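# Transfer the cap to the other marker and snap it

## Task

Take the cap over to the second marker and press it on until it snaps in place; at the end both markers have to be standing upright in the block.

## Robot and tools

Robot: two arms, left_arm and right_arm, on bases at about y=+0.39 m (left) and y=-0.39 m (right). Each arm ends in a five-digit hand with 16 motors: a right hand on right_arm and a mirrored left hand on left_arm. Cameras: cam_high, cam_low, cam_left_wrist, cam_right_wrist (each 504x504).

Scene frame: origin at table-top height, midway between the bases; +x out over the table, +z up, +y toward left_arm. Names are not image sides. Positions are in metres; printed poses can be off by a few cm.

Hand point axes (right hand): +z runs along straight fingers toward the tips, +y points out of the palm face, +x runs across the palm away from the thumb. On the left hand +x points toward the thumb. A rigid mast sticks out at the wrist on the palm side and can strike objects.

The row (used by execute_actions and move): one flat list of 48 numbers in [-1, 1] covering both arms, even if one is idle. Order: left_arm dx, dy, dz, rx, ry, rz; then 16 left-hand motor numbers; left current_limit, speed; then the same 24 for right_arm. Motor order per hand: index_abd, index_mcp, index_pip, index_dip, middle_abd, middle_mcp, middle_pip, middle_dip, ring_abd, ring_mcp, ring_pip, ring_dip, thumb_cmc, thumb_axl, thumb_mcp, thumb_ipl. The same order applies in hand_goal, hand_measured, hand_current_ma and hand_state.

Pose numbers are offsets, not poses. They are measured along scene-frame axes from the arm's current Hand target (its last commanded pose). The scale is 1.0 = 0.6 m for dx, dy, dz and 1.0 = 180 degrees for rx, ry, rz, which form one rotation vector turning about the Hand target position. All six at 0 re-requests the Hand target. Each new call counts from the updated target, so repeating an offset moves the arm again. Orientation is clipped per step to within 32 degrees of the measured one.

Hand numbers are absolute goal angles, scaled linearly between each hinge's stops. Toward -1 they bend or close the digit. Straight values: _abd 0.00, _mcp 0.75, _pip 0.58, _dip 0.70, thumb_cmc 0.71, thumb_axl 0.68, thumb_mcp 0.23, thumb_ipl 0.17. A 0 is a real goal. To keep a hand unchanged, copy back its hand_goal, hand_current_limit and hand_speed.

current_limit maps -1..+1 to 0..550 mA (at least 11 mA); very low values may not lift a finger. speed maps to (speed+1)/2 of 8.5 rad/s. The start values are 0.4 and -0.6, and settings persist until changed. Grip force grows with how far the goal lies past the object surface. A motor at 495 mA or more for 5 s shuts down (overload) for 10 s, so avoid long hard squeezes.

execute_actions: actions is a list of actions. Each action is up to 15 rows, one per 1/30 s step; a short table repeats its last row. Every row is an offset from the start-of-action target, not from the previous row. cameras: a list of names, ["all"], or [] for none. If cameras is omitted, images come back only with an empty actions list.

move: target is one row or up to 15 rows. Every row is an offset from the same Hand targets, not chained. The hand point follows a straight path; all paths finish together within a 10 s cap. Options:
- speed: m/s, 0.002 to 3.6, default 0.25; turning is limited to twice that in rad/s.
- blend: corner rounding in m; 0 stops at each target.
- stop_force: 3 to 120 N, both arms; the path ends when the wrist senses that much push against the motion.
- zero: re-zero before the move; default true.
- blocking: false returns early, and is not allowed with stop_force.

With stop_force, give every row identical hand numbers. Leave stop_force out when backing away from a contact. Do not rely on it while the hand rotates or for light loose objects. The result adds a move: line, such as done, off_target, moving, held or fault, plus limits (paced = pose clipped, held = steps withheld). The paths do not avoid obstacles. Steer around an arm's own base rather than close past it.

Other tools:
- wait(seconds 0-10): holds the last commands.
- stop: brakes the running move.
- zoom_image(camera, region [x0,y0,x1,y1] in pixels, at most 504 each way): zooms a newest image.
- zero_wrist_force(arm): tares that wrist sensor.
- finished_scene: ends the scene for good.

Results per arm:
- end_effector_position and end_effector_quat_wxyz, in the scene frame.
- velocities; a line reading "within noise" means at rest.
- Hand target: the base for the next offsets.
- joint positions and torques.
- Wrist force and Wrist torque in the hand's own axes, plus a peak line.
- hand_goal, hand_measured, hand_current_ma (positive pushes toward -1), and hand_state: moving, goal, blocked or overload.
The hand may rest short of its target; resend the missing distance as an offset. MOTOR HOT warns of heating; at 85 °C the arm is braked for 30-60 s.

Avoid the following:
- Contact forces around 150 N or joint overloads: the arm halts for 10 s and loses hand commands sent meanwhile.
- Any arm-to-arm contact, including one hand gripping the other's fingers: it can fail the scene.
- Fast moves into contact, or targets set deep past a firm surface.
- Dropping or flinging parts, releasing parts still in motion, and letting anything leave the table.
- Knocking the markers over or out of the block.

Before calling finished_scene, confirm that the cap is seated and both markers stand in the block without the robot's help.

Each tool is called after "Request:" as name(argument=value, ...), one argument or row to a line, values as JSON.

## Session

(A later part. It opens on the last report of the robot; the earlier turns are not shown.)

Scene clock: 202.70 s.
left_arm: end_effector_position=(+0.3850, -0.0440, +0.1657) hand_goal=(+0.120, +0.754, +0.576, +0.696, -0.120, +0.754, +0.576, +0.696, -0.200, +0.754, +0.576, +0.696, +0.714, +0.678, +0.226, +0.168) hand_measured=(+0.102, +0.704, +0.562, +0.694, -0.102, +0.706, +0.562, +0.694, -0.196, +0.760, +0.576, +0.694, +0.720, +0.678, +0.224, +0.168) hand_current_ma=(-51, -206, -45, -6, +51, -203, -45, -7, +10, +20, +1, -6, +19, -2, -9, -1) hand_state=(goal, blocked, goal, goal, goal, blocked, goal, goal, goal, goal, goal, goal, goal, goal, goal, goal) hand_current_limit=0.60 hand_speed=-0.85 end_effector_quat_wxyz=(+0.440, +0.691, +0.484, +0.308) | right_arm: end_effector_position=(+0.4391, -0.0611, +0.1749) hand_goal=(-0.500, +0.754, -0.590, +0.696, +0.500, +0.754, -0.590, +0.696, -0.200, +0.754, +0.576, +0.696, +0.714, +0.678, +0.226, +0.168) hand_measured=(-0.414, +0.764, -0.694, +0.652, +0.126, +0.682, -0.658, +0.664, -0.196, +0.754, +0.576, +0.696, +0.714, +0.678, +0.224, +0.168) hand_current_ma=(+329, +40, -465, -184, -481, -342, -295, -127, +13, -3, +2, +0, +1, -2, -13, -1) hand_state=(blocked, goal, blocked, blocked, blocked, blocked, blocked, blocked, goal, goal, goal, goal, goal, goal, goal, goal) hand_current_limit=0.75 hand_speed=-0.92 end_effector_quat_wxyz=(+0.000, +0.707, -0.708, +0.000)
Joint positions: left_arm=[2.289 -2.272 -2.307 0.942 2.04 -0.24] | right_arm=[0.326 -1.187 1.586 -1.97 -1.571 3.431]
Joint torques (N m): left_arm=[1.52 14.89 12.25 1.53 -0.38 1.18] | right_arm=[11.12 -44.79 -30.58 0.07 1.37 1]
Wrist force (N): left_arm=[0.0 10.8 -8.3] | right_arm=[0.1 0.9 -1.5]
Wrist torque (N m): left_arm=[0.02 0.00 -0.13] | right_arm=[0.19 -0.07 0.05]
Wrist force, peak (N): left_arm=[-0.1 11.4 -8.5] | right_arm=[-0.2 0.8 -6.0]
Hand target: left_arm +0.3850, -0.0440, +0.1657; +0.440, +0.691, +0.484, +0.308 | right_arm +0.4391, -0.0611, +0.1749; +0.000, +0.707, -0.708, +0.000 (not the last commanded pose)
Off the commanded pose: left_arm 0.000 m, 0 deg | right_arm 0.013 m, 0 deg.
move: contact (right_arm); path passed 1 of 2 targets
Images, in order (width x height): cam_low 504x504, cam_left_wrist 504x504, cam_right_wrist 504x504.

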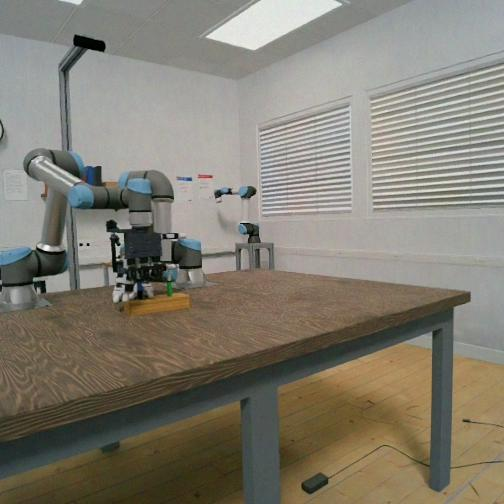

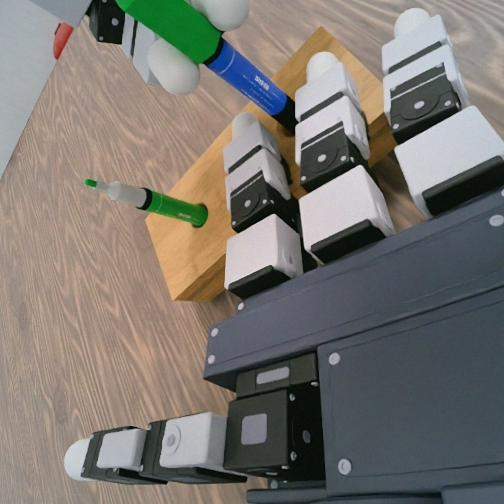

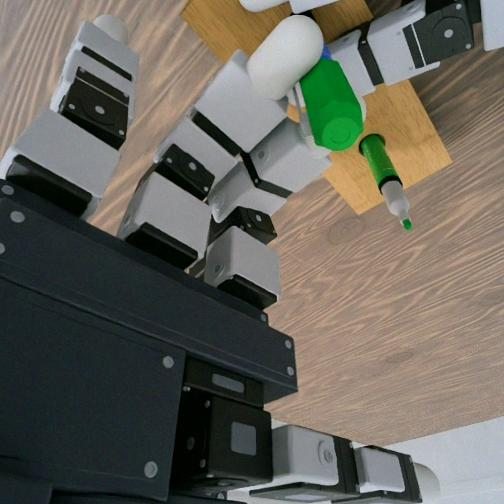

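Request:
move(
  target=[-0.094,0.0342,0.09,0,0,0, 0.12,0.754,0.576,0.696,-0.12,0.754,0.576,0.696,-0.12,0.754,0.576,0.696,0.714,0.678,0.226,0.168,0.4,-0.85, 0.004,0,0.025,0,0,0, -0.7,0.754,-0.591,0.696,0.6,0.754,-0.591,0.696,-0.2,0.754,0.576,0.696,0.714,0.678,0.226,0.168,0.75,-0.92],
  speed=0.08,
  cameras=["all"],
)

Request:
zoom_image(
  camera="cam_left_wrist",
  region=[100, 0, 350, 200],
)

Request:
zoom_image(
  camera="cam_right_wrist",
  region=[200, 0, 400, 200],
)

Request:
zoom_image(
  camera="cam_low",
  region=[100, 220, 200, 320],
)

Scene clock: 211.53 s.
left_arm: end_effector_position=(+0.3287, -0.0235, +0.2197) hand_goal=(+0.120, +0.754, +0.576, +0.696, -0.120, +0.754, +0.576, +0.696, -0.120, +0.754, +0.576, +0.696, +0.714, +0.678, +0.226, +0.168) hand_measured=(+0.116, +0.760, +0.576, +0.694, -0.116, +0.760, +0.576, +0.694, -0.122, +0.760, +0.576, +0.694, +0.720, +0.678, +0.224, +0.168) hand_current_ma=(-9, +20, -1, -6, +10, +18, -1, -7, -7, +20, +1, -6, +19, -2, -9, -1) hand_state=(goal, goal, goal, goal, goal, goal, goal, goal, goal, goal, goal, goal, goal, goal, goal, goal) hand_current_limit=0.40 hand_speed=-0.85 end_effector_quat_wxyz=(+0.440, +0.691, +0.484, +0.308) | right_arm: end_effector_position=(+0.4415, -0.0611, +0.1899) hand_goal=(-0.700, +0.754, -0.590, +0.696, +0.600, +0.754, -0.590, +0.696, -0.200, +0.754, +0.576, +0.696, +0.714, +0.678, +0.226, +0.168) hand_measured=(-0.420, +0.782, -0.694, +0.652, +0.126, +0.700, -0.658, +0.664, -0.196, +0.754, +0.576, +0.696, +0.714, +0.678, +0.224, +0.168) hand_current_ma=(+481, +124, -465, -181, -481, -245, -295, -127, +13, -3, +2, +0, +1, -2, -13, -1) hand_state=(blocked, blocked, blocked, blocked, blocked, blocked, blocked, blocked, goal, goal, goal, goal, goal, goal, goal, goal) hand_current_limit=0.75 hand_speed=-0.92 end_effector_quat_wxyz=(+0.000, +0.707, -0.708, +0.000)
Joint positions: left_arm=[2.198 -2.065 -2.431 0.834 2.12 -0.29] | right_arm=[0.325 -1.196 1.557 -1.932 -1.571 3.43]
Joint torques (N m): left_arm=[-6.43 36.37 -2.44 0.52 1.92 -1.25] | right_arm=[-9.88 -45.12 -32.58 0.03 1.89 -1.55]
Wrist force (N): left_arm=[0.4 1.3 1.8] | right_arm=[0.3 0.7 0.4]
Wrist torque (N m): left_arm=[-0.44 -0.08 0.05] | right_arm=[0.20 -0.04 0.05]
Wrist force, peak (N): left_arm=[0.1 11.3 -8.3] | right_arm=[0.0 1.3 -1.6]
Hand target: left_arm +0.3286, -0.0235, +0.2197; +0.440, +0.691, +0.484, +0.308 | right_arm +0.4415, -0.0611, +0.1899; +0.000, +0.707, -0.708, +0.000
Off the commanded pose: left_arm 0.000 m, 0 deg | right_arm 0.000 m, 0 deg.
move: done

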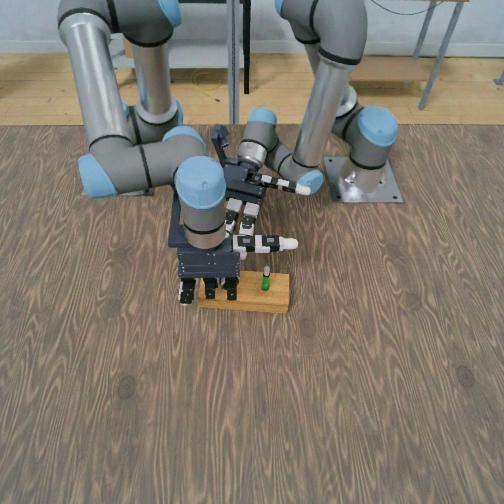

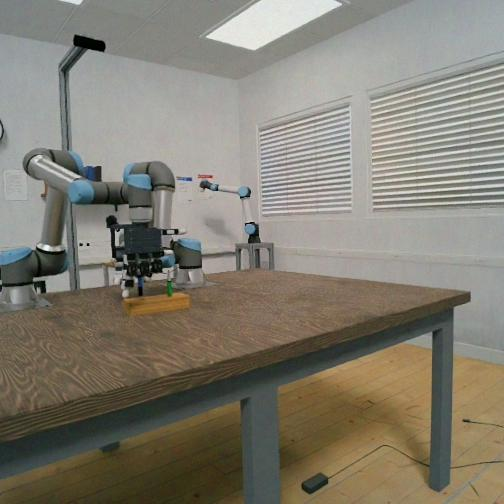

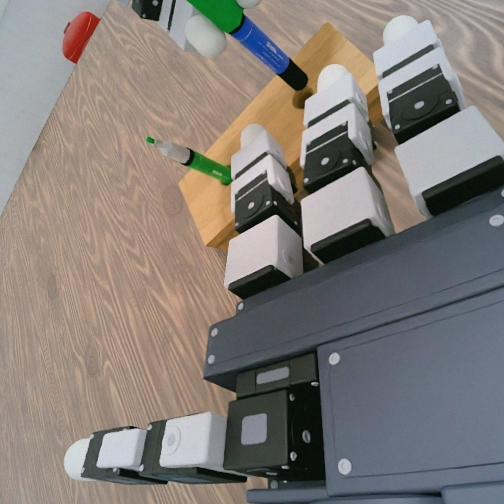

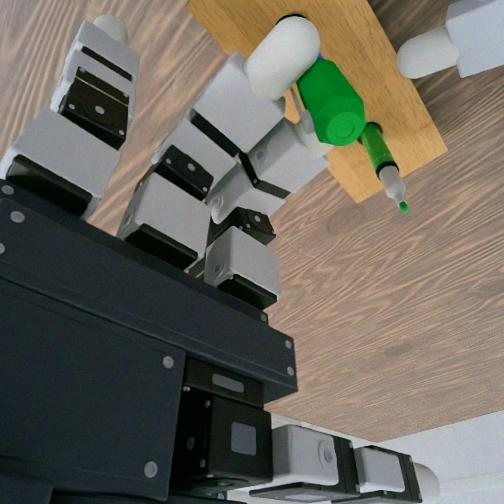

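Scaled by 2.016.

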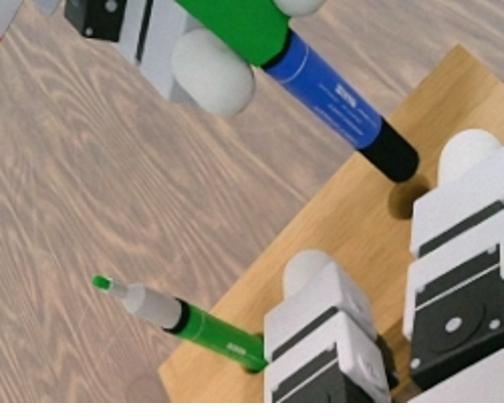

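Scaled by 2.520.

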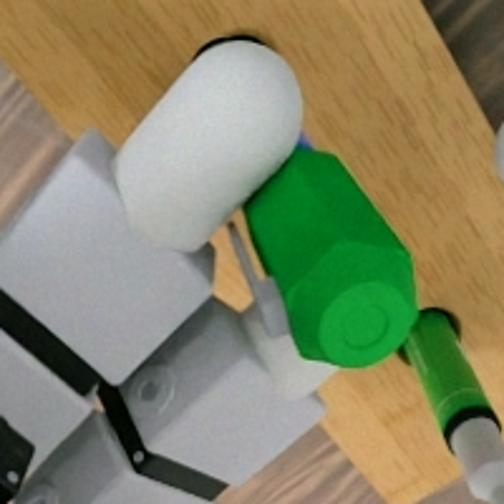

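Scaled by 5.040.

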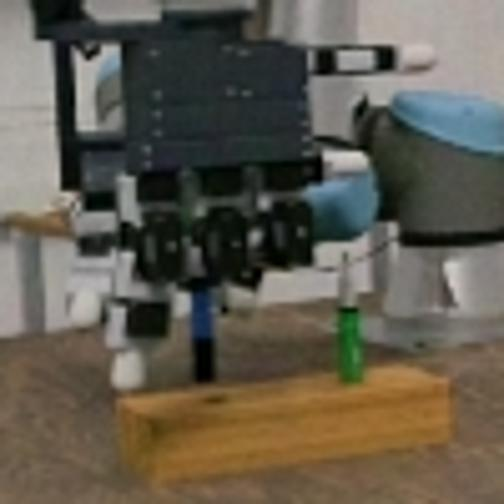

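Request:
move(
  target=[
    [0,0,0,0,0,0, 0.25,0.754,-0.518,0.841,-0.25,0.754,-0.518,0.841,-0.3,0.754,-0.518,0.841,0.714,0.678,0.226,0.168,0.4,-0.8, 0,0,0.1833,0,0,0, -0.8,0.754,-0.591,0.696,0.7,0.754,-0.591,0.696,-0.2,0.754,0.576,0.696,0.714,0.678,0.226,0.168,0.75,-0.92],
    [0.1063,0.0168,0.0987,0.1052,0.1651,-0.1345, 0.25,0.754,-0.518,0.841,-0.25,0.754,-0.518,0.841,-0.3,0.754,-0.518,0.841,0.714,0.678,0.226,0.168,0.4,-0.8, 0,0,0.1833,0,0,0, -0.8,0.754,-0.591,0.696,0.7,0.754,-0.591,0.696,-0.2,0.754,0.576,0.696,0.714,0.678,0.226,0.168,0.75,-0.92],
  ],
  speed=0.1,
  cameras=["all"],
)

Request:
zoom_image(
  camera="cam_left_wrist",
  region=[100, 0, 400, 300],
)

Request:
zoom_image(
  camera="cam_low",
  region=[80, 170, 200, 290],
)

Scene clock: 224.23 s.
left_arm: end_effector_position=(+0.3924, -0.0135, +0.2789) hand_goal=(+0.250, +0.754, -0.518, +0.842, -0.250, +0.754, -0.518, +0.842, -0.300, +0.754, -0.518, +0.842, +0.714, +0.678, +0.226, +0.168) hand_measured=(+0.246, +0.760, -0.510, +0.840, -0.246, +0.760, -0.512, +0.840, -0.296, +0.760, -0.510, +0.840, +0.720, +0.678, +0.224, +0.168) hand_current_ma=(-10, +21, +23, -6, +10, +19, +20, -7, +10, +20, +23, -6, +19, -2, -9, -1) hand_state=(goal, goal, goal, goal, goal, goal, goal, goal, goal, goal, goal, goal, goal, goal, goal, goal) hand_current_limit=0.40 hand_speed=-0.80 end_effector_quat_wxyz=(+0.239, +0.893, +0.370, +0.099) | right_arm: end_effector_position=(+0.4415, -0.0611, +0.2999) hand_goal=(-0.800, +0.754, -0.590, +0.696, +0.700, +0.754, -0.590, +0.696, -0.200, +0.754, +0.576, +0.696, +0.714, +0.678, +0.226, +0.168) hand_measured=(-0.420, +0.782, -0.694, +0.652, +0.126, +0.700, -0.658, +0.664, -0.196, +0.754, +0.576, +0.696, +0.714, +0.678, +0.224, +0.168) hand_current_ma=(+481, +125, -465, -181, -481, -244, -295, -127, +13, -3, +2, +0, +1, -2, -13, -1) hand_state=(blocked, blocked, blocked, blocked, blocked, blocked, blocked, blocked, goal, goal, goal, goal, goal, goal, goal, goal) hand_current_limit=0.75 hand_speed=-0.92 end_effector_quat_wxyz=(+0.000, +0.707, -0.708, +0.000)
Joint positions: left_arm=[2.643 -1.371 -2.282 -0.552 1.438 0.233] | right_arm=[0.325 -1.254 1.349 -1.665 -1.571 3.43]
Joint torques (N m): left_arm=[5.65 21.96 30.21 0.8 -2.09 1.41] | right_arm=[9.96 -36.29 -32.94 0.15 -2.81 -1.52]
Wrist force (N): left_arm=[-0.3 0.5 0.2] | right_arm=[0.1 -0.2 0.4]
Wrist torque (N m): left_arm=[-0.14 0.01 -0.12] | right_arm=[0.12 -0.02 0.08]
Wrist force, peak (N): left_arm=[0.4 1.4 2.1] | right_arm=[0.3 0.7 1.0]
Hand target: left_arm +0.3924, -0.0134, +0.2789; +0.239, +0.893, +0.370, +0.099 | right_arm +0.4415, -0.0611, +0.2999; +0.000, +0.707, -0.708, +0.000
Off the commanded pose: left_arm 0.000 m, 0 deg | right_arm 0.000 m, 0 deg.
move: done

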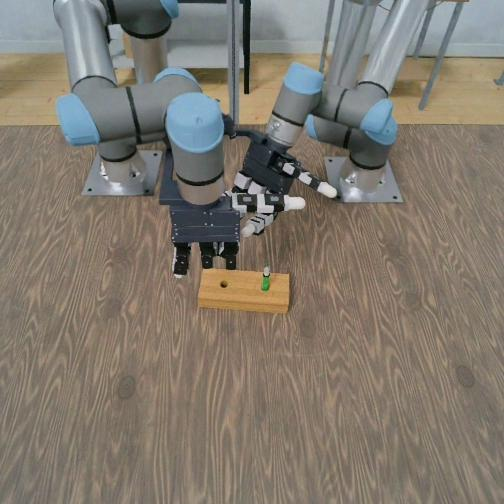

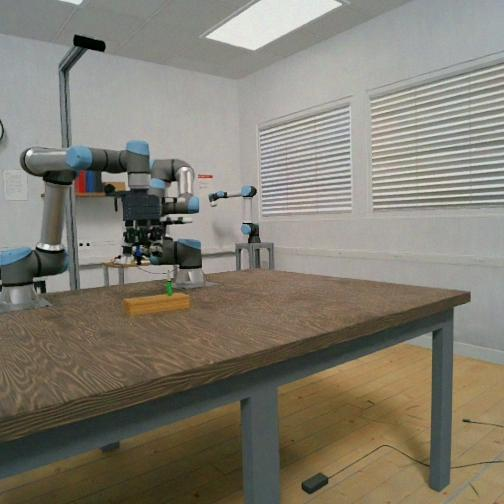

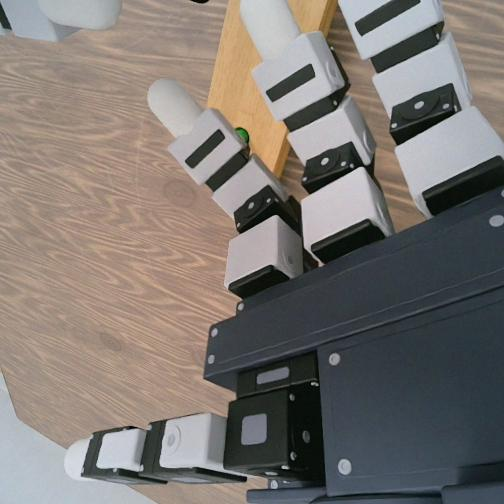

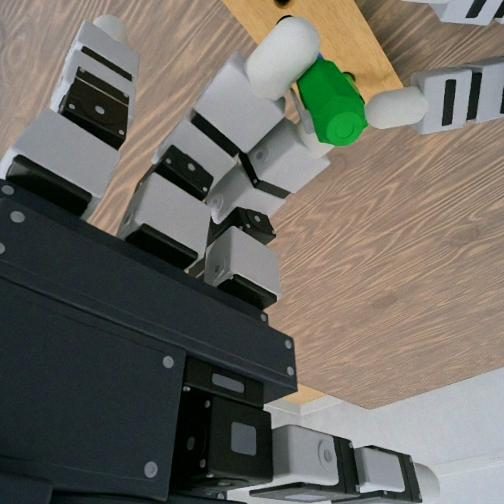

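Scaled by 1.680.

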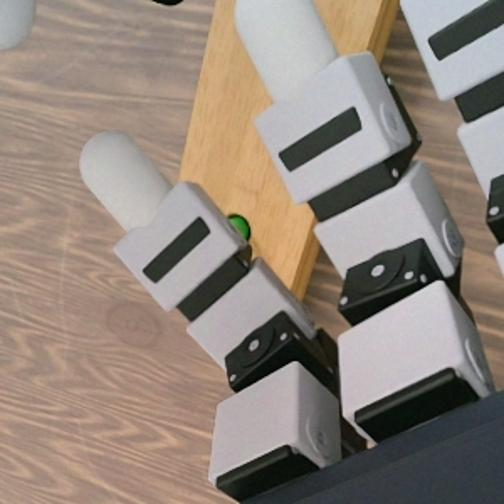

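Scaled by 4.200.

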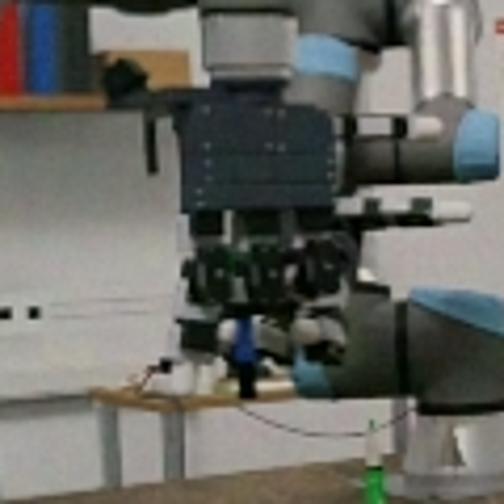

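Request:
move(
  target=[
    [0,0,-0.0308,0,0,0, 0.25,0.754,-0.518,0.841,-0.25,0.754,-0.518,0.841,-0.3,0.754,-0.518,0.841,0.714,0.678,0.226,0.168,0.4,-0.8, 0,0,0,0,0,0, -0.8,0.754,-0.591,0.696,0.7,0.754,-0.591,0.696,-0.2,0.754,0.576,0.696,0.714,0.678,0.226,0.168,0.75,-0.92],
    [0.0707,-0.0707,-0.0308,0,0,0, 0.25,0.754,-0.518,0.841,-0.25,0.754,-0.518,0.841,-0.3,0.754,-0.518,0.841,0.714,0.678,0.226,0.168,0.4,-0.8, 0,0,0,0,0,0, -0.8,0.754,-0.591,0.696,0.7,0.754,-0.591,0.696,-0.2,0.754,0.576,0.696,0.714,0.678,0.226,0.168,0.75,-0.92],
  ],
  speed=0.06,
  stop_force=4,
  cameras=["all"],
)

Request:
zoom_image(
  camera="cam_left_wrist",
  region=[100, 0, 350, 250],
)

Request:
zoom_image(
  camera="cam_low",
  region=[100, 200, 180, 280],
)

Request:
zoom_image(
  camera="cam_right_wrist",
  region=[200, 0, 400, 200],
)

Scene clock: 228.70 s.
left_arm: end_effector_position=(+0.4348, -0.0559, +0.2605) hand_goal=(+0.250, +0.754, -0.518, +0.842, -0.250, +0.754, -0.518, +0.842, -0.300, +0.754, -0.518, +0.842, +0.714, +0.678, +0.226, +0.168) hand_measured=(+0.246, +0.760, -0.510, +0.840, -0.246, +0.760, -0.512, +0.840, -0.296, +0.760, -0.510, +0.840, +0.720, +0.678, +0.224, +0.168) hand_current_ma=(-10, +21, +23, -6, +10, +19, +20, -7, +10, +20, +23, -6, +19, -2, -9, -1) hand_state=(goal, goal, goal, goal, goal, goal, goal, goal, goal, goal, goal, goal, goal, goal, goal, goal) hand_current_limit=0.40 hand_speed=-0.80 end_effector_quat_wxyz=(+0.239, +0.893, +0.370, +0.099) | right_arm: end_effector_position=(+0.4415, -0.0611, +0.2999) hand_goal=(-0.800, +0.754, -0.590, +0.696, +0.700, +0.754, -0.590, +0.696, -0.200, +0.754, +0.576, +0.696, +0.714, +0.678, +0.226, +0.168) hand_measured=(-0.420, +0.782, -0.694, +0.652, +0.126, +0.700, -0.658, +0.664, -0.196, +0.754, +0.576, +0.696, +0.714, +0.678, +0.224, +0.168) hand_current_ma=(+481, +125, -465, -181, -481, -244, -295, -127, +13, -3, +2, +0, +1, -2, -13, -1) hand_state=(blocked, blocked, blocked, blocked, blocked, blocked, blocked, blocked, goal, goal, goal, goal, goal, goal, goal, goal) hand_current_limit=0.75 hand_speed=-0.92 end_effector_quat_wxyz=(+0.000, +0.707, -0.708, +0.000)
Joint positions: left_arm=[2.604 -1.562 -2.173 -0.466 1.457 0.199] | right_arm=[0.325 -1.254 1.349 -1.665 -1.571 3.43]
Joint torques (N m): left_arm=[-5.88 7.47 29.12 5.14 1.31 -1.32] | right_arm=[9.93 -30.35 -33.02 0.34 -2.82 -1.39]
Wrist force (N): left_arm=[0.1 0.8 0.1] | right_arm=[0.0 -0.4 0.6]
Wrist torque (N m): left_arm=[-0.09 0.02 -0.01] | right_arm=[0.08 -0.01 0.07]
Wrist force, peak (N): left_arm=[0.3 1.0 0.4] | right_arm=[-0.2 -0.5 0.9]
Hand target: left_arm +0.4348, -0.0559, +0.2605; +0.239, +0.893, +0.370, +0.099 | right_arm +0.4415, -0.0611, +0.2999; +0.000, +0.707, -0.708, +0.000
Off the commanded pose: left_arm 0.000 m, 0 deg | right_arm 0.000 m, 0 deg.
move: done

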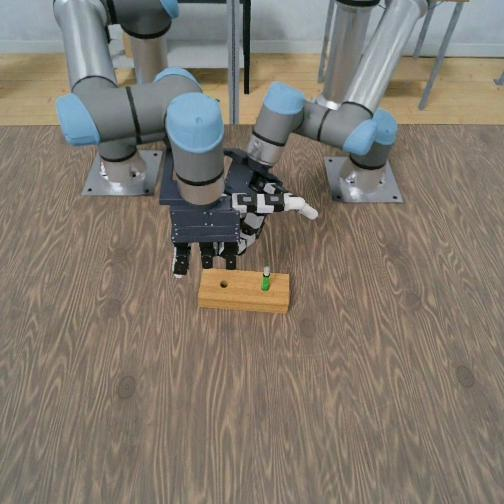

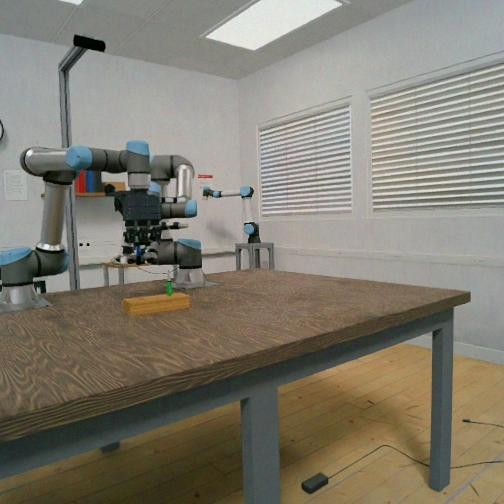

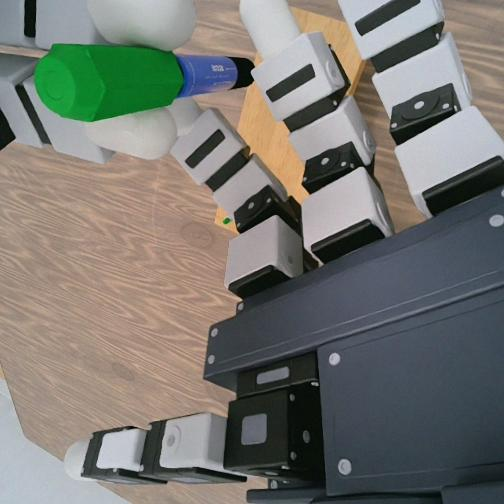

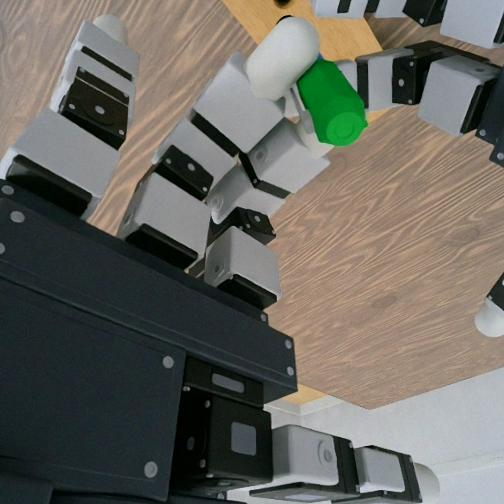

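Scaled by 2.016.

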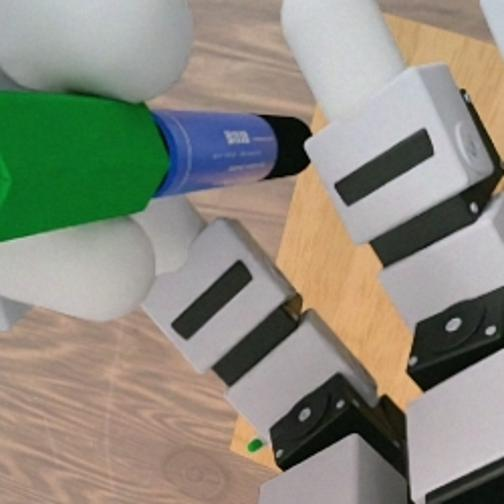

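Scaled by 6.300.

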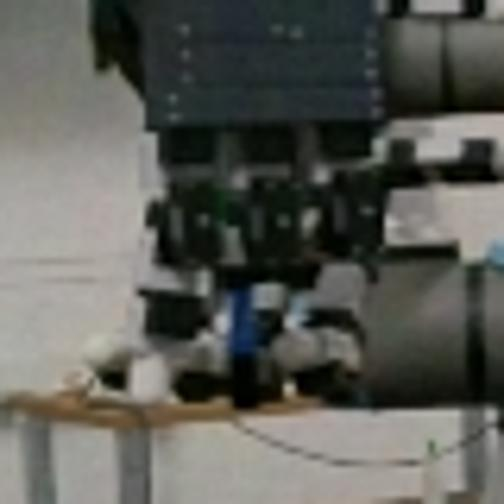

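Scaled by 2.520.

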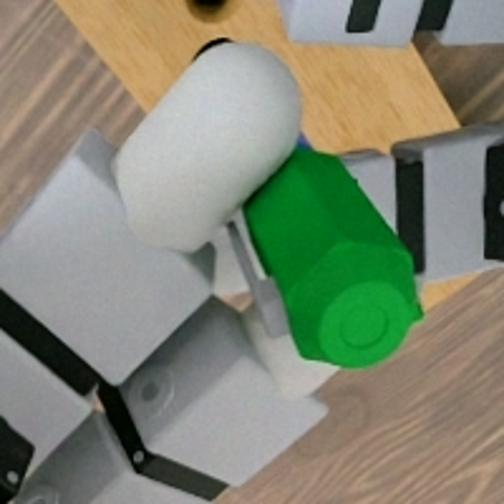

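Request:
move(
  target=[0,0,0,0,0,0, -0.5,0.754,-0.518,0.841,0.5,0.754,-0.518,0.841,-0.3,0.754,-0.518,0.841,0.714,0.678,0.226,0.168,-0.3,-0.92, 0,0,0,0,0,0, -0.8,0.754,-0.591,0.696,0.7,0.754,-0.591,0.696,-0.2,0.754,0.576,0.696,0.714,0.678,0.226,0.168,0.75,-0.92],
  speed=0.06,
  cameras=["cam_left_wrist","cam_low"],
)

Request:
zoom_image(
  camera="cam_left_wrist",
  region=[100, 0, 350, 250],
)

Request:
zoom_image(
  camera="cam_low",
  region=[100, 200, 180, 280],
)

Scene clock: 231.43 s.
left_arm: end_effector_position=(+0.4348, -0.0559, +0.2605) hand_goal=(-0.500, +0.754, -0.518, +0.842, +0.500, +0.754, -0.518, +0.842, -0.300, +0.754, -0.518, +0.842, +0.714, +0.678, +0.226, +0.168) hand_measured=(-0.124, +0.762, -0.510, +0.840, +0.124, +0.760, -0.512, +0.840, -0.296, +0.760, -0.510, +0.840, +0.720, +0.678, +0.224, +0.168) hand_current_ma=(+192, +23, +21, -5, -192, +21, +17, -6, +10, +20, +23, -6, +19, -2, -9, -1) hand_state=(blocked, goal, goal, goal, blocked, goal, goal, goal, goal, goal, goal, goal, goal, goal, goal, goal) hand_current_limit=-0.30 hand_speed=-0.92 end_effector_quat_wxyz=(+0.239, +0.893, +0.370, +0.099) | right_arm: end_effector_position=(+0.4415, -0.0611, +0.2999) hand_goal=(-0.800, +0.754, -0.590, +0.696, +0.700, +0.754, -0.590, +0.696, -0.200, +0.754, +0.576, +0.696, +0.714, +0.678, +0.226, +0.168) hand_measured=(-0.420, +0.782, -0.694, +0.654, +0.126, +0.700, -0.658, +0.664, -0.196, +0.754, +0.576, +0.696, +0.714, +0.678, +0.224, +0.168) hand_current_ma=(+481, +125, -465, -180, -481, -244, -295, -127, +13, -3, +2, +0, +1, -2, -13, -1) hand_state=(blocked, blocked, blocked, blocked, blocked, blocked, blocked, blocked, goal, goal, goal, goal, goal, goal, goal, goal) hand_current_limit=0.75 hand_speed=-0.92 end_effector_quat_wxyz=(+0.000, +0.707, -0.708, +0.000)
Joint positions: left_arm=[2.604 -1.562 -2.173 -0.466 1.457 0.199] | right_arm=[0.325 -1.254 1.349 -1.665 -1.571 3.43]
Joint torques (N m): left_arm=[-7.02 8.86 29.37 5.3 1.26 -1.21] | right_arm=[9.11 -26.33 -32.38 0.27 -2.88 -1.62]
Wrist force (N): left_arm=[0.2 0.5 0.7] | right_arm=[-0.1 0.1 0.1]
Wrist torque (N m): left_arm=[-0.10 0.00 0.00] | right_arm=[0.12 -0.01 0.06]
Wrist force, peak (N): left_arm=[0.2 0.5 1.0] | right_arm=[-0.1 -0.7 0.8]
Hand target: left_arm +0.4348, -0.0559, +0.2605; +0.239, +0.893, +0.370, +0.099 | right_arm +0.4415, -0.0611, +0.2999; +0.000, +0.707, -0.708, +0.000
Off the commanded pose: left_arm 0.000 m, 0 deg | right_arm 0.000 m, 0 deg.
move: done
Images, in order (width x height): cam_low 504x504, cam_left_wrist 504x504.

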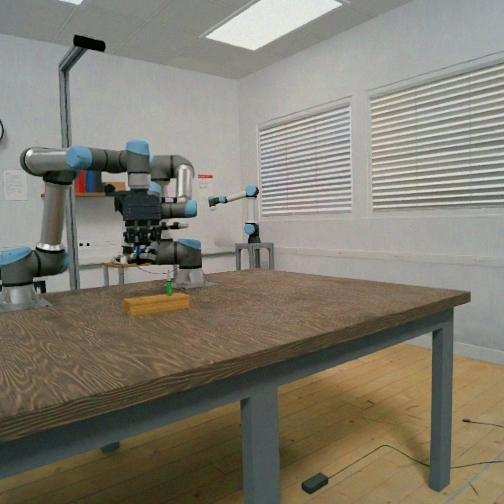

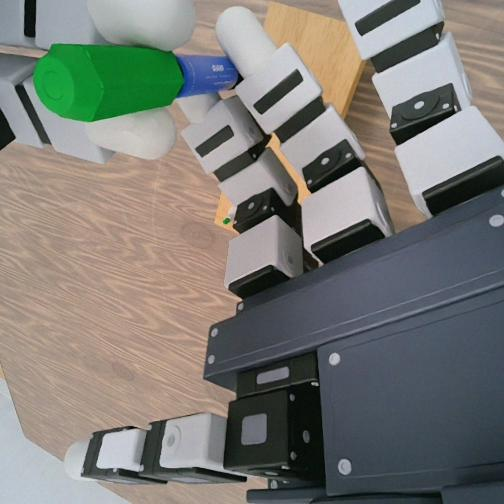

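Scaled by 2.016.

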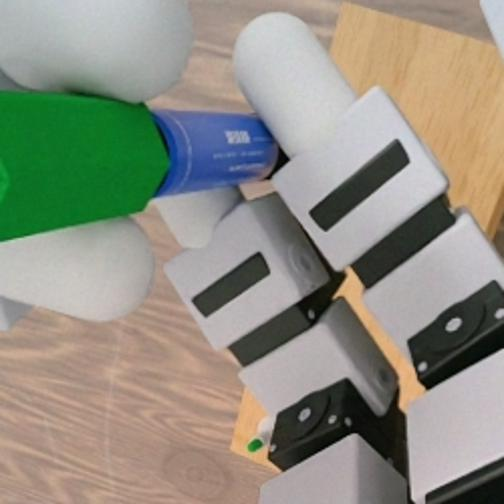

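Scaled by 6.300.

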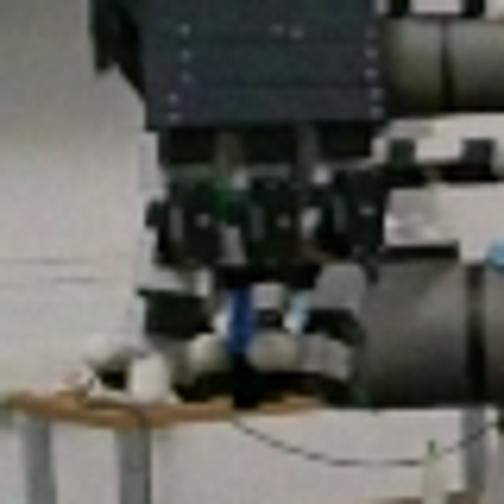

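Request:
move(
  target=[
    [0,0,0,0,0,0, 0.1,0.754,-0.518,0.841,-0.1,0.754,-0.518,0.841,-0.3,0.754,-0.518,0.841,0.714,0.678,0.226,0.168,0.3,-0.85, 0,0,0,0,0,0, -0.8,0.754,-0.591,0.696,0.7,0.754,-0.591,0.696,-0.2,0.754,0.576,0.696,0.714,0.678,0.226,0.168,0.75,-0.92],
    [0,0,0.0233,0,0,0, 0.1,0.754,-0.518,0.841,-0.1,0.754,-0.518,0.841,-0.3,0.754,-0.518,0.841,0.714,0.678,0.226,0.168,0.3,-0.85, 0,0,0,0,0,0, -0.8,0.754,-0.591,0.696,0.7,0.754,-0.591,0.696,-0.2,0.754,0.576,0.696,0.714,0.678,0.226,0.168,0.75,-0.92],
    [0,0,0.0233,0,0,0, -0.5,0.754,-0.518,0.841,0.5,0.754,-0.518,0.841,-0.3,0.754,-0.518,0.841,0.714,0.678,0.226,0.168,0.3,-0.9, 0,0,0,0,0,0, -0.8,0.754,-0.591,0.696,0.7,0.754,-0.591,0.696,-0.2,0.754,0.576,0.696,0.714,0.678,0.226,0.168,0.75,-0.92],
  ],
  speed=0.05,
  cameras=["cam_left_wrist","cam_low"],
)

Request:
zoom_image(
  camera="cam_left_wrist",
  region=[100, 0, 350, 250],
)

Request:
zoom_image(
  camera="cam_low",
  region=[100, 200, 180, 280],
)

Scene clock: 245.37 s.
left_arm: end_effector_position=(+0.4348, -0.0559, +0.2744) hand_goal=(-0.500, +0.754, -0.518, +0.842, +0.500, +0.754, -0.518, +0.842, -0.300, +0.754, -0.518, +0.842, +0.714, +0.678, +0.226, +0.168) hand_measured=(-0.136, +0.764, -0.514, +0.840, +0.132, +0.764, -0.516, +0.840, -0.296, +0.760, -0.510, +0.840, +0.720, +0.678, +0.224, +0.168) hand_current_ma=(+358, +34, +11, -5, -357, +31, +6, -6, +10, +20, +23, -6, +19, -2, -9, -1) hand_state=(blocked, goal, goal, goal, blocked, goal, goal, goal, goal, goal, goal, goal, goal, goal, goal, goal) hand_current_limit=0.30 hand_speed=-0.90 end_effector_quat_wxyz=(+0.239, +0.893, +0.370, +0.099) | right_arm: end_effector_position=(+0.4415, -0.0611, +0.2999) hand_goal=(-0.800, +0.754, -0.590, +0.696, +0.700, +0.754, -0.590, +0.696, -0.200, +0.754, +0.576, +0.696, +0.714, +0.678, +0.226, +0.168) hand_measured=(-0.420, +0.782, -0.694, +0.654, +0.126, +0.700, -0.658, +0.664, -0.196, +0.754, +0.576, +0.696, +0.714, +0.678, +0.224, +0.168) hand_current_ma=(+481, +125, -465, -179, -481, -244, -295, -127, +13, -3, +2, +0, +1, -2, -13, -1) hand_state=(blocked, blocked, blocked, blocked, blocked, blocked, blocked, blocked, goal, goal, goal, goal, goal, goal, goal, goal) hand_current_limit=0.75 hand_speed=-0.92 end_effector_quat_wxyz=(+0.000, +0.707, -0.708, +0.000)
Joint positions: left_arm=[2.604 -1.54 -2.152 -0.509 1.457 0.199] | right_arm=[0.325 -1.254 1.349 -1.665 -1.571 3.43]
Joint torques (N m): left_arm=[-1.49 28.46 30.15 1.25 0.36 0.67] | right_arm=[9.54 -25.76 -30.74 0.04 -2.9 -1.4]
Wrist force (N): left_arm=[0.0 0.5 0.9] | right_arm=[-0.2 -0.3 -0.6]
Wrist torque (N m): left_arm=[-0.10 -0.01 -0.01] | right_arm=[0.11 -0.02 0.06]
Wrist force, peak (N): left_arm=[-0.2 0.0 1.2] | right_arm=[-0.3 -0.3 0.9]
Hand target: left_arm +0.4348, -0.0559, +0.2744; +0.239, +0.893, +0.370, +0.099 | right_arm +0.4415, -0.0611, +0.2999; +0.000, +0.707, -0.708, +0.000
Off the commanded pose: left_arm 0.000 m, 0 deg | right_arm 0.000 m, 0 deg.
move: done
Images, in order (width x height): cam_low 504x504, cam_left_wrist 504x504.

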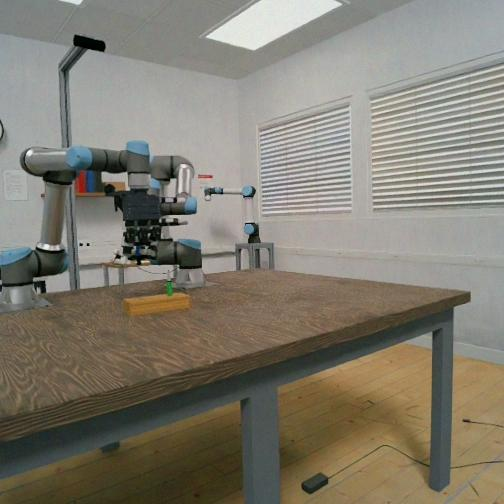

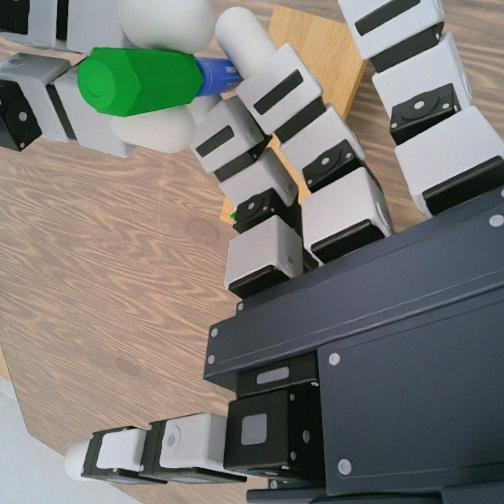

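Scaled by 2.016.

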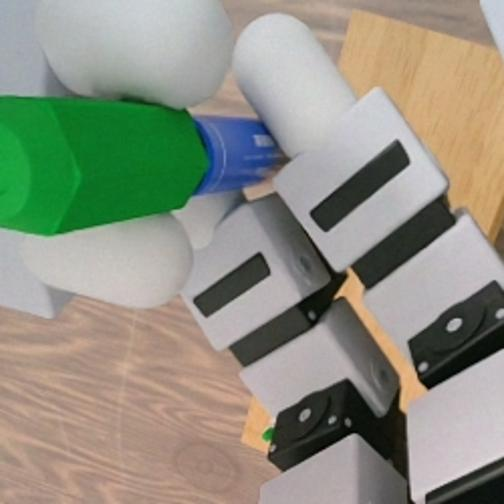

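Scaled by 6.300.

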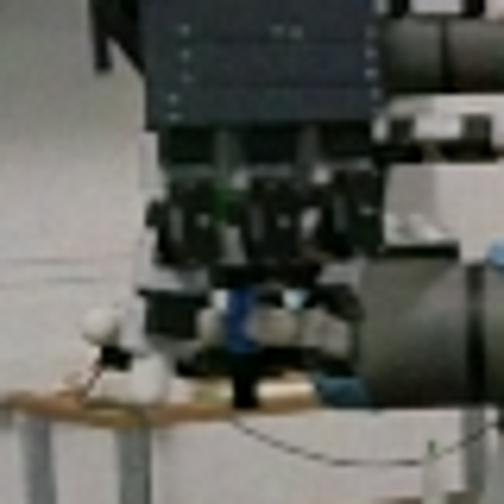

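Request:
move(
  target=[0,0,0,0,0,0, -0.8,0.754,-0.518,0.841,0.8,0.754,-0.518,0.841,-0.3,0.754,-0.518,0.841,0.714,0.678,0.226,0.168,0.75,-0.9, 0,0,0,0,0,0, -1.0,0.754,-0.591,0.696,0.9,0.754,-0.591,0.696,-0.2,0.754,0.576,0.696,0.714,0.678,0.226,0.168,0.75,-0.92],
  speed=0.05,
)

Request:
move(
  target=[0,0,0,0,0,0, -0.8,0.754,-0.518,0.841,0.8,0.754,-0.518,0.841,-0.3,0.754,-0.518,0.841,0.714,0.678,0.226,0.168,0.75,-0.9, 0,0,0.0167,0,0,0, -1.0,0.754,-0.591,0.696,0.9,0.754,-0.591,0.696,-0.2,0.754,0.576,0.696,0.714,0.678,0.226,0.168,0.75,-0.92],
  speed=0.02,
  cameras=["cam_left_wrist","cam_low"],
)

Request:
zoom_image(
  camera="cam_left_wrist",
  region=[100, 0, 350, 250],
)

Request:
zoom_image(
  camera="cam_low",
  region=[100, 200, 180, 280],
)

Scene clock: 246.60 s.
left_arm: end_effector_position=(+0.4348, -0.0559, +0.2744) hand_goal=(-0.800, +0.754, -0.518, +0.842, +0.800, +0.754, -0.518, +0.842, -0.300, +0.754, -0.518, +0.842, +0.714, +0.678, +0.226, +0.168) hand_measured=(-0.142, +0.766, -0.516, +0.840, +0.136, +0.764, -0.518, +0.840, -0.296, +0.760, -0.510, +0.840, +0.720, +0.678, +0.224, +0.168) hand_current_ma=(+481, +40, +5, -5, -481, +37, +1, -6, +10, +20, +23, -6, +19, -2, -9, -1) hand_state=(blocked, goal, goal, goal, blocked, goal, goal, goal, goal, goal, goal, goal, goal, goal, goal, goal) hand_current_limit=0.75 hand_speed=-0.90 end_effector_quat_wxyz=(+0.239, +0.893, +0.370, +0.099) | right_arm: end_effector_position=(+0.4415, -0.0611, +0.2999) hand_goal=(-1.000, +0.754, -0.590, +0.696, +0.900, +0.754, -0.590, +0.696, -0.200, +0.754, +0.576, +0.696, +0.714, +0.678, +0.226, +0.168) hand_measured=(-0.420, +0.782, -0.694, +0.654, +0.126, +0.700, -0.658, +0.664, -0.196, +0.754, +0.576, +0.696, +0.714, +0.678, +0.224, +0.168) hand_current_ma=(+481, +125, -465, -179, -481, -244, -295, -127, +13, -3, +2, +0, +1, -2, -13, -1) hand_state=(blocked, blocked, blocked, blocked, blocked, blocked, blocked, blocked, goal, goal, goal, goal, goal, goal, goal, goal) hand_current_limit=0.75 hand_speed=-0.92 end_effector_quat_wxyz=(+0.000, +0.707, -0.708, +0.000)
Joint positions: left_arm=[2.604 -1.54 -2.152 -0.509 1.457 0.199] | right_arm=[0.325 -1.254 1.349 -1.665 -1.571 3.43]
Joint torques (N m): left_arm=[0.46 28.09 29.81 2.42 -0.1 0.85] | right_arm=[8.6 -25.57 -29.4 0.02 -2.96 -1.36]
Wrist force (N): left_arm=[-0.1 0.3 1.1] | right_arm=[-0.4 -0.1 -0.8]
Wrist torque (N m): left_arm=[-0.10 -0.01 -0.01] | right_arm=[0.13 0.00 0.04]
Wrist force, peak (N): left_arm=[0.1 0.1 1.4] | right_arm=[-0.5 -0.3 -0.8]
Hand target: left_arm +0.4348, -0.0559, +0.2744; +0.239, +0.893, +0.370, +0.099 | right_arm +0.4415, -0.0611, +0.2999; +0.000, +0.707, -0.708, +0.000
Off the commanded pose: left_arm 0.000 m, 0 deg | right_arm 0.000 m, 0 deg.
move: done

Scene clock: 247.47 s.
left_arm: end_effector_position=(+0.4348, -0.0559, +0.2745) hand_goal=(-0.800, +0.754, -0.518, +0.842, +0.800, +0.754, -0.518, +0.842, -0.300, +0.754, -0.518, +0.842, +0.714, +0.678, +0.226, +0.168) hand_measured=(-0.148, +0.738, -0.546, +0.832, +0.162, +0.738, -0.546, +0.830, -0.296, +0.760, -0.510, +0.840, +0.720, +0.678, +0.224, +0.168) hand_current_ma=(+481, -61, -102, -28, -481, -61, -100, -37, +10, +20, +23, -6, +19, -2, -9, -1) hand_state=(blocked, goal, blocked, goal, blocked, goal, blocked, goal, goal, goal, goal, goal, goal, goal, goal, goal) hand_current_limit=0.75 hand_speed=-0.90 end_effector_quat_wxyz=(+0.239, +0.893, +0.370, +0.099) | right_arm: end_effector_position=(+0.4415, -0.0611, +0.3098) hand_goal=(-1.000, +0.754, -0.590, +0.696, +0.900, +0.754, -0.590, +0.696, -0.200, +0.754, +0.576, +0.696, +0.714, +0.678, +0.226, +0.168) hand_measured=(-0.420, +0.804, -0.690, +0.660, +0.126, +0.718, -0.646, +0.664, -0.196, +0.754, +0.576, +0.696, +0.714, +0.678, +0.224, +0.168) hand_current_ma=(+481, +222, -449, -146, -481, -160, -240, -127, +13, -3, +2, +0, +1, -2, -13, -1) hand_state=(blocked, blocked, blocked, blocked, blocked, blocked, blocked, blocked, goal, goal, goal, goal, goal, goal, goal, goal) hand_current_limit=0.75 hand_speed=-0.92 end_effector_quat_wxyz=(+0.000, +0.707, -0.708, +0.000)
Joint positions: left_arm=[2.604 -1.54 -2.152 -0.509 1.457 0.199] | right_arm=[0.325 -1.256 1.326 -1.641 -1.571 3.43]
Joint torques (N m): left_arm=[1.76 26.19 26.32 3.4 -0.15 0.88] | right_arm=[8.48 -45.45 -35.39 -0.19 -2.42 -1.3]
Wrist force (N): left_arm=[0.3 2.8 -2.3] | right_arm=[0.0 0.6 4.0]
Wrist torque (N m): left_arm=[-0.12 0.04 -0.02] | right_arm=[0.04 -0.04 0.08]
Wrist force, peak (N): left_arm=[0.5 3.5 -2.3] | right_arm=[-0.2 0.8 4.0]
Hand target: left_arm +0.4348, -0.0559, +0.2744; +0.239, +0.893, +0.370, +0.099 | right_arm +0.4415, -0.0611, +0.3099; +0.000, +0.707, -0.708, +0.000
Off the commanded pose: left_arm 0.000 m, 0 deg | right_arm 0.000 m, 0 deg.
move: done
Images, in order (width x height): cam_low 504x504, cam_left_wrist 504x504.

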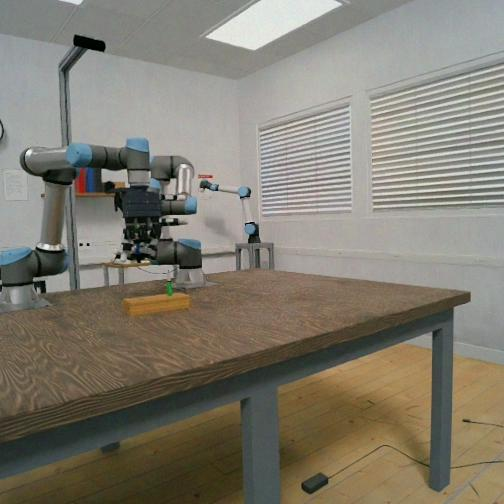

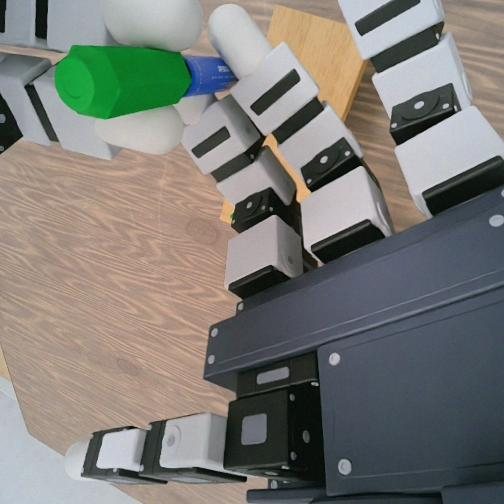

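Scaled by 2.016.

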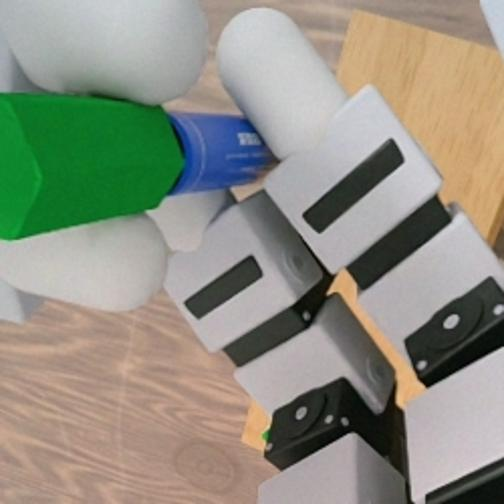

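Scaled by 6.300.

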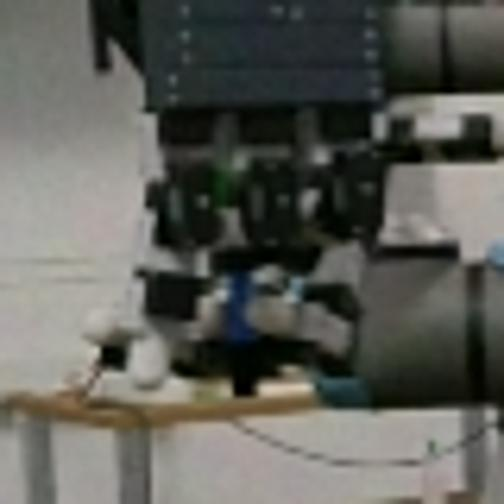

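Request:
move(
  target=[0,0,0,0,0,0, -0.8,0.754,-0.518,0.841,0.8,0.754,-0.518,0.841,-0.3,0.754,-0.518,0.841,0.714,0.678,0.226,0.168,0.75,-0.9, 0,0,0.02,0,0,0, -1.0,0.754,-0.591,0.696,0.9,0.754,-0.591,0.696,-0.2,0.754,0.576,0.696,0.714,0.678,0.226,0.168,0.75,-0.92],
  speed=0.03,
)

Request:
move(
  target=[0,0,0,0,0,0, -0.8,0.754,-0.518,0.841,0.8,0.754,-0.518,0.841,-0.3,0.754,-0.518,0.841,0.714,0.678,0.226,0.168,0.75,-0.9, 0,0,0.01,0,0,0, -1.0,0.754,-0.591,0.696,0.9,0.754,-0.591,0.696,-0.2,0.754,0.576,0.696,0.714,0.678,0.226,0.168,0.75,-0.92],
  speed=0.03,
  cameras=["cam_left_wrist","cam_low"],
)

Request:
zoom_image(
  camera="cam_left_wrist",
  region=[50, 0, 300, 250],
)

Request:
zoom_image(
  camera="cam_low",
  region=[100, 200, 180, 280],
)

Scene clock: 249.13 s.
left_arm: end_effector_position=(+0.4348, -0.0559, +0.2745) hand_goal=(-0.800, +0.754, -0.518, +0.842, +0.800, +0.754, -0.518, +0.842, -0.300, +0.754, -0.518, +0.842, +0.714, +0.678, +0.226, +0.168) hand_measured=(-0.148, +0.700, -0.576, +0.822, +0.200, +0.704, -0.574, +0.816, -0.296, +0.760, -0.510, +0.840, +0.720, +0.678, +0.224, +0.168) hand_current_ma=(+481, -227, -228, -67, -481, -208, -221, -92, +10, +20, +23, -6, +19, -2, -9, -1) hand_state=(blocked, blocked, blocked, goal, blocked, blocked, blocked, blocked, goal, goal, goal, goal, goal, goal, goal, goal) hand_current_limit=0.75 hand_speed=-0.90 end_effector_quat_wxyz=(+0.239, +0.893, +0.370, +0.099) | right_arm: end_effector_position=(+0.4415, -0.0611, +0.3218) hand_goal=(-1.000, +0.754, -0.590, +0.696, +0.900, +0.754, -0.590, +0.696, -0.200, +0.754, +0.576, +0.696, +0.714, +0.678, +0.226, +0.168) hand_measured=(-0.420, +0.828, -0.676, +0.664, +0.126, +0.738, -0.626, +0.666, -0.196, +0.754, +0.576, +0.696, +0.714, +0.678, +0.224, +0.168) hand_current_ma=(+481, +344, -381, -135, -481, -66, -145, -120, +13, -3, +2, +0, +1, -2, -13, -1) hand_state=(blocked, blocked, blocked, blocked, blocked, goal, blocked, blocked, goal, goal, goal, goal, goal, goal, goal, goal) hand_current_limit=0.75 hand_speed=-0.92 end_effector_quat_wxyz=(+0.000, +0.707, -0.708, +0.000)
Joint positions: left_arm=[2.604 -1.54 -2.152 -0.509 1.457 0.199] | right_arm=[0.325 -1.258 1.298 -1.611 -1.571 3.43]
Joint torques (N m): left_arm=[0.45 20.51 19.87 2.06 -0.45 0.76] | right_arm=[7.15 -48.27 -35.97 -0.8 -1.45 -1.27]
Wrist force (N): left_arm=[1.1 6.5 -5.4] | right_arm=[-0.1 1.9 8.0]
Wrist torque (N m): left_arm=[-0.14 0.07 -0.02] | right_arm=[-0.06 -0.06 0.06]
Wrist force, peak (N): left_arm=[1.1 6.7 -5.5] | right_arm=[-0.2 1.6 8.3]
Hand target: left_arm +0.4348, -0.0559, +0.2744; +0.239, +0.893, +0.370, +0.099 | right_arm +0.4415, -0.0611, +0.3219; +0.000, +0.707, -0.708, +0.000
Off the commanded pose: left_arm 0.000 m, 0 deg | right_arm 0.000 m, 0 deg.
move: done

Scene clock: 249.90 s.
left_arm: end_effector_position=(+0.4348, -0.0559, +0.2745) hand_goal=(-0.800, +0.754, -0.518, +0.842, +0.800, +0.754, -0.518, +0.842, -0.300, +0.754, -0.518, +0.842, +0.714, +0.678, +0.226, +0.168) hand_measured=(-0.148, +0.686, -0.588, +0.820, +0.212, +0.688, -0.582, +0.812, -0.296, +0.760, -0.510, +0.840, +0.720, +0.678, +0.224, +0.168) hand_current_ma=(+481, -300, -283, -75, -481, -284, -259, -111, +10, +20, +23, -6, +19, -2, -9, -1) hand_state=(blocked, blocked, blocked, blocked, blocked, blocked, blocked, blocked, goal, goal, goal, goal, goal, goal, goal, goal) hand_current_limit=0.75 hand_speed=-0.90 end_effector_quat_wxyz=(+0.239, +0.893, +0.370, +0.099) | right_arm: end_effector_position=(+0.4415, -0.0611, +0.3278) hand_goal=(-1.000, +0.754, -0.590, +0.696, +0.900, +0.754, -0.590, +0.696, -0.200, +0.754, +0.576, +0.696, +0.714, +0.678, +0.226, +0.168) hand_measured=(-0.420, +0.840, -0.668, +0.664, +0.126, +0.748, -0.616, +0.672, -0.196, +0.754, +0.576, +0.696, +0.714, +0.678, +0.224, +0.168) hand_current_ma=(+481, +409, -340, -129, -481, -21, -104, -94, +13, -3, +2, +0, +1, -2, -13, -1) hand_state=(blocked, blocked, blocked, blocked, blocked, goal, blocked, blocked, goal, goal, goal, goal, goal, goal, goal, goal) hand_current_limit=0.75 hand_speed=-0.92 end_effector_quat_wxyz=(+0.000, +0.707, -0.708, +0.000)
Joint positions: left_arm=[2.604 -1.54 -2.152 -0.509 1.457 0.199] | right_arm=[0.325 -1.259 1.283 -1.596 -1.571 3.43]
Joint torques (N m): left_arm=[0.24 17.91 16.27 -0.21 -0.71 0.92] | right_arm=[5.87 -48.26 -35.89 -0.77 -1.33 -1.25]
Wrist force (N): left_arm=[1.1 8.0 -6.9] | right_arm=[-0.7 2.7 10.4]
Wrist torque (N m): left_arm=[-0.11 0.07 -0.02] | right_arm=[-0.09 -0.07 0.05]
Wrist force, peak (N): left_arm=[1.2 8.5 -7.3] | right_arm=[-0.7 2.7 10.4]
Hand target: left_arm +0.4348, -0.0559, +0.2744; +0.239, +0.893, +0.370, +0.099 | right_arm +0.4415, -0.0611, +0.3279; +0.000, +0.707, -0.708, +0.000
Off the commanded pose: left_arm 0.000 m, 0 deg | right_arm 0.000 m, 0 deg.
move: done
Images, in order (width x height): cam_low 504x504, cam_left_wrist 504x504.

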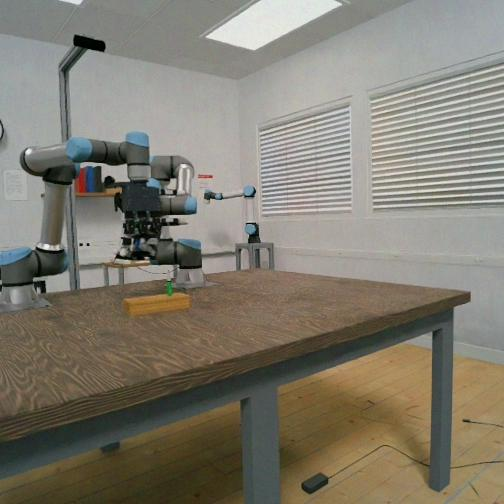

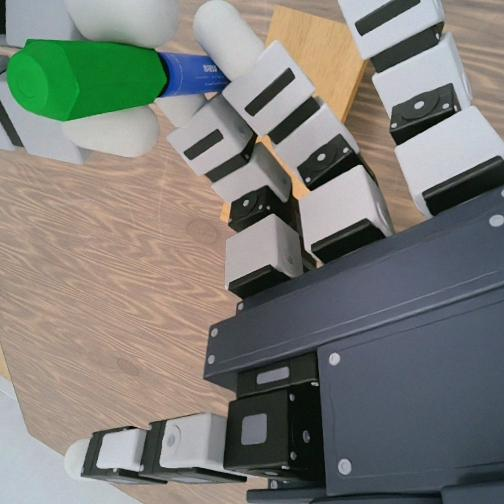

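Scaled by 2.016.

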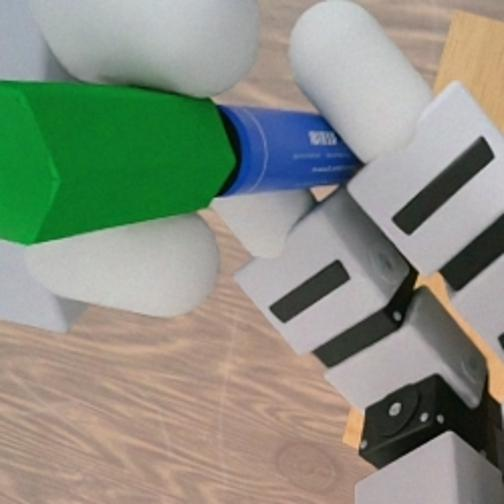

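Scaled by 6.300.

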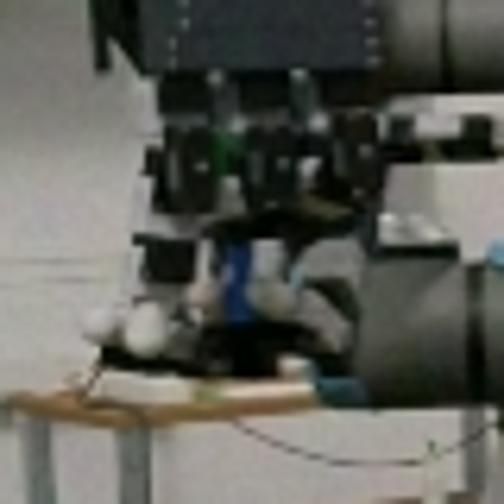

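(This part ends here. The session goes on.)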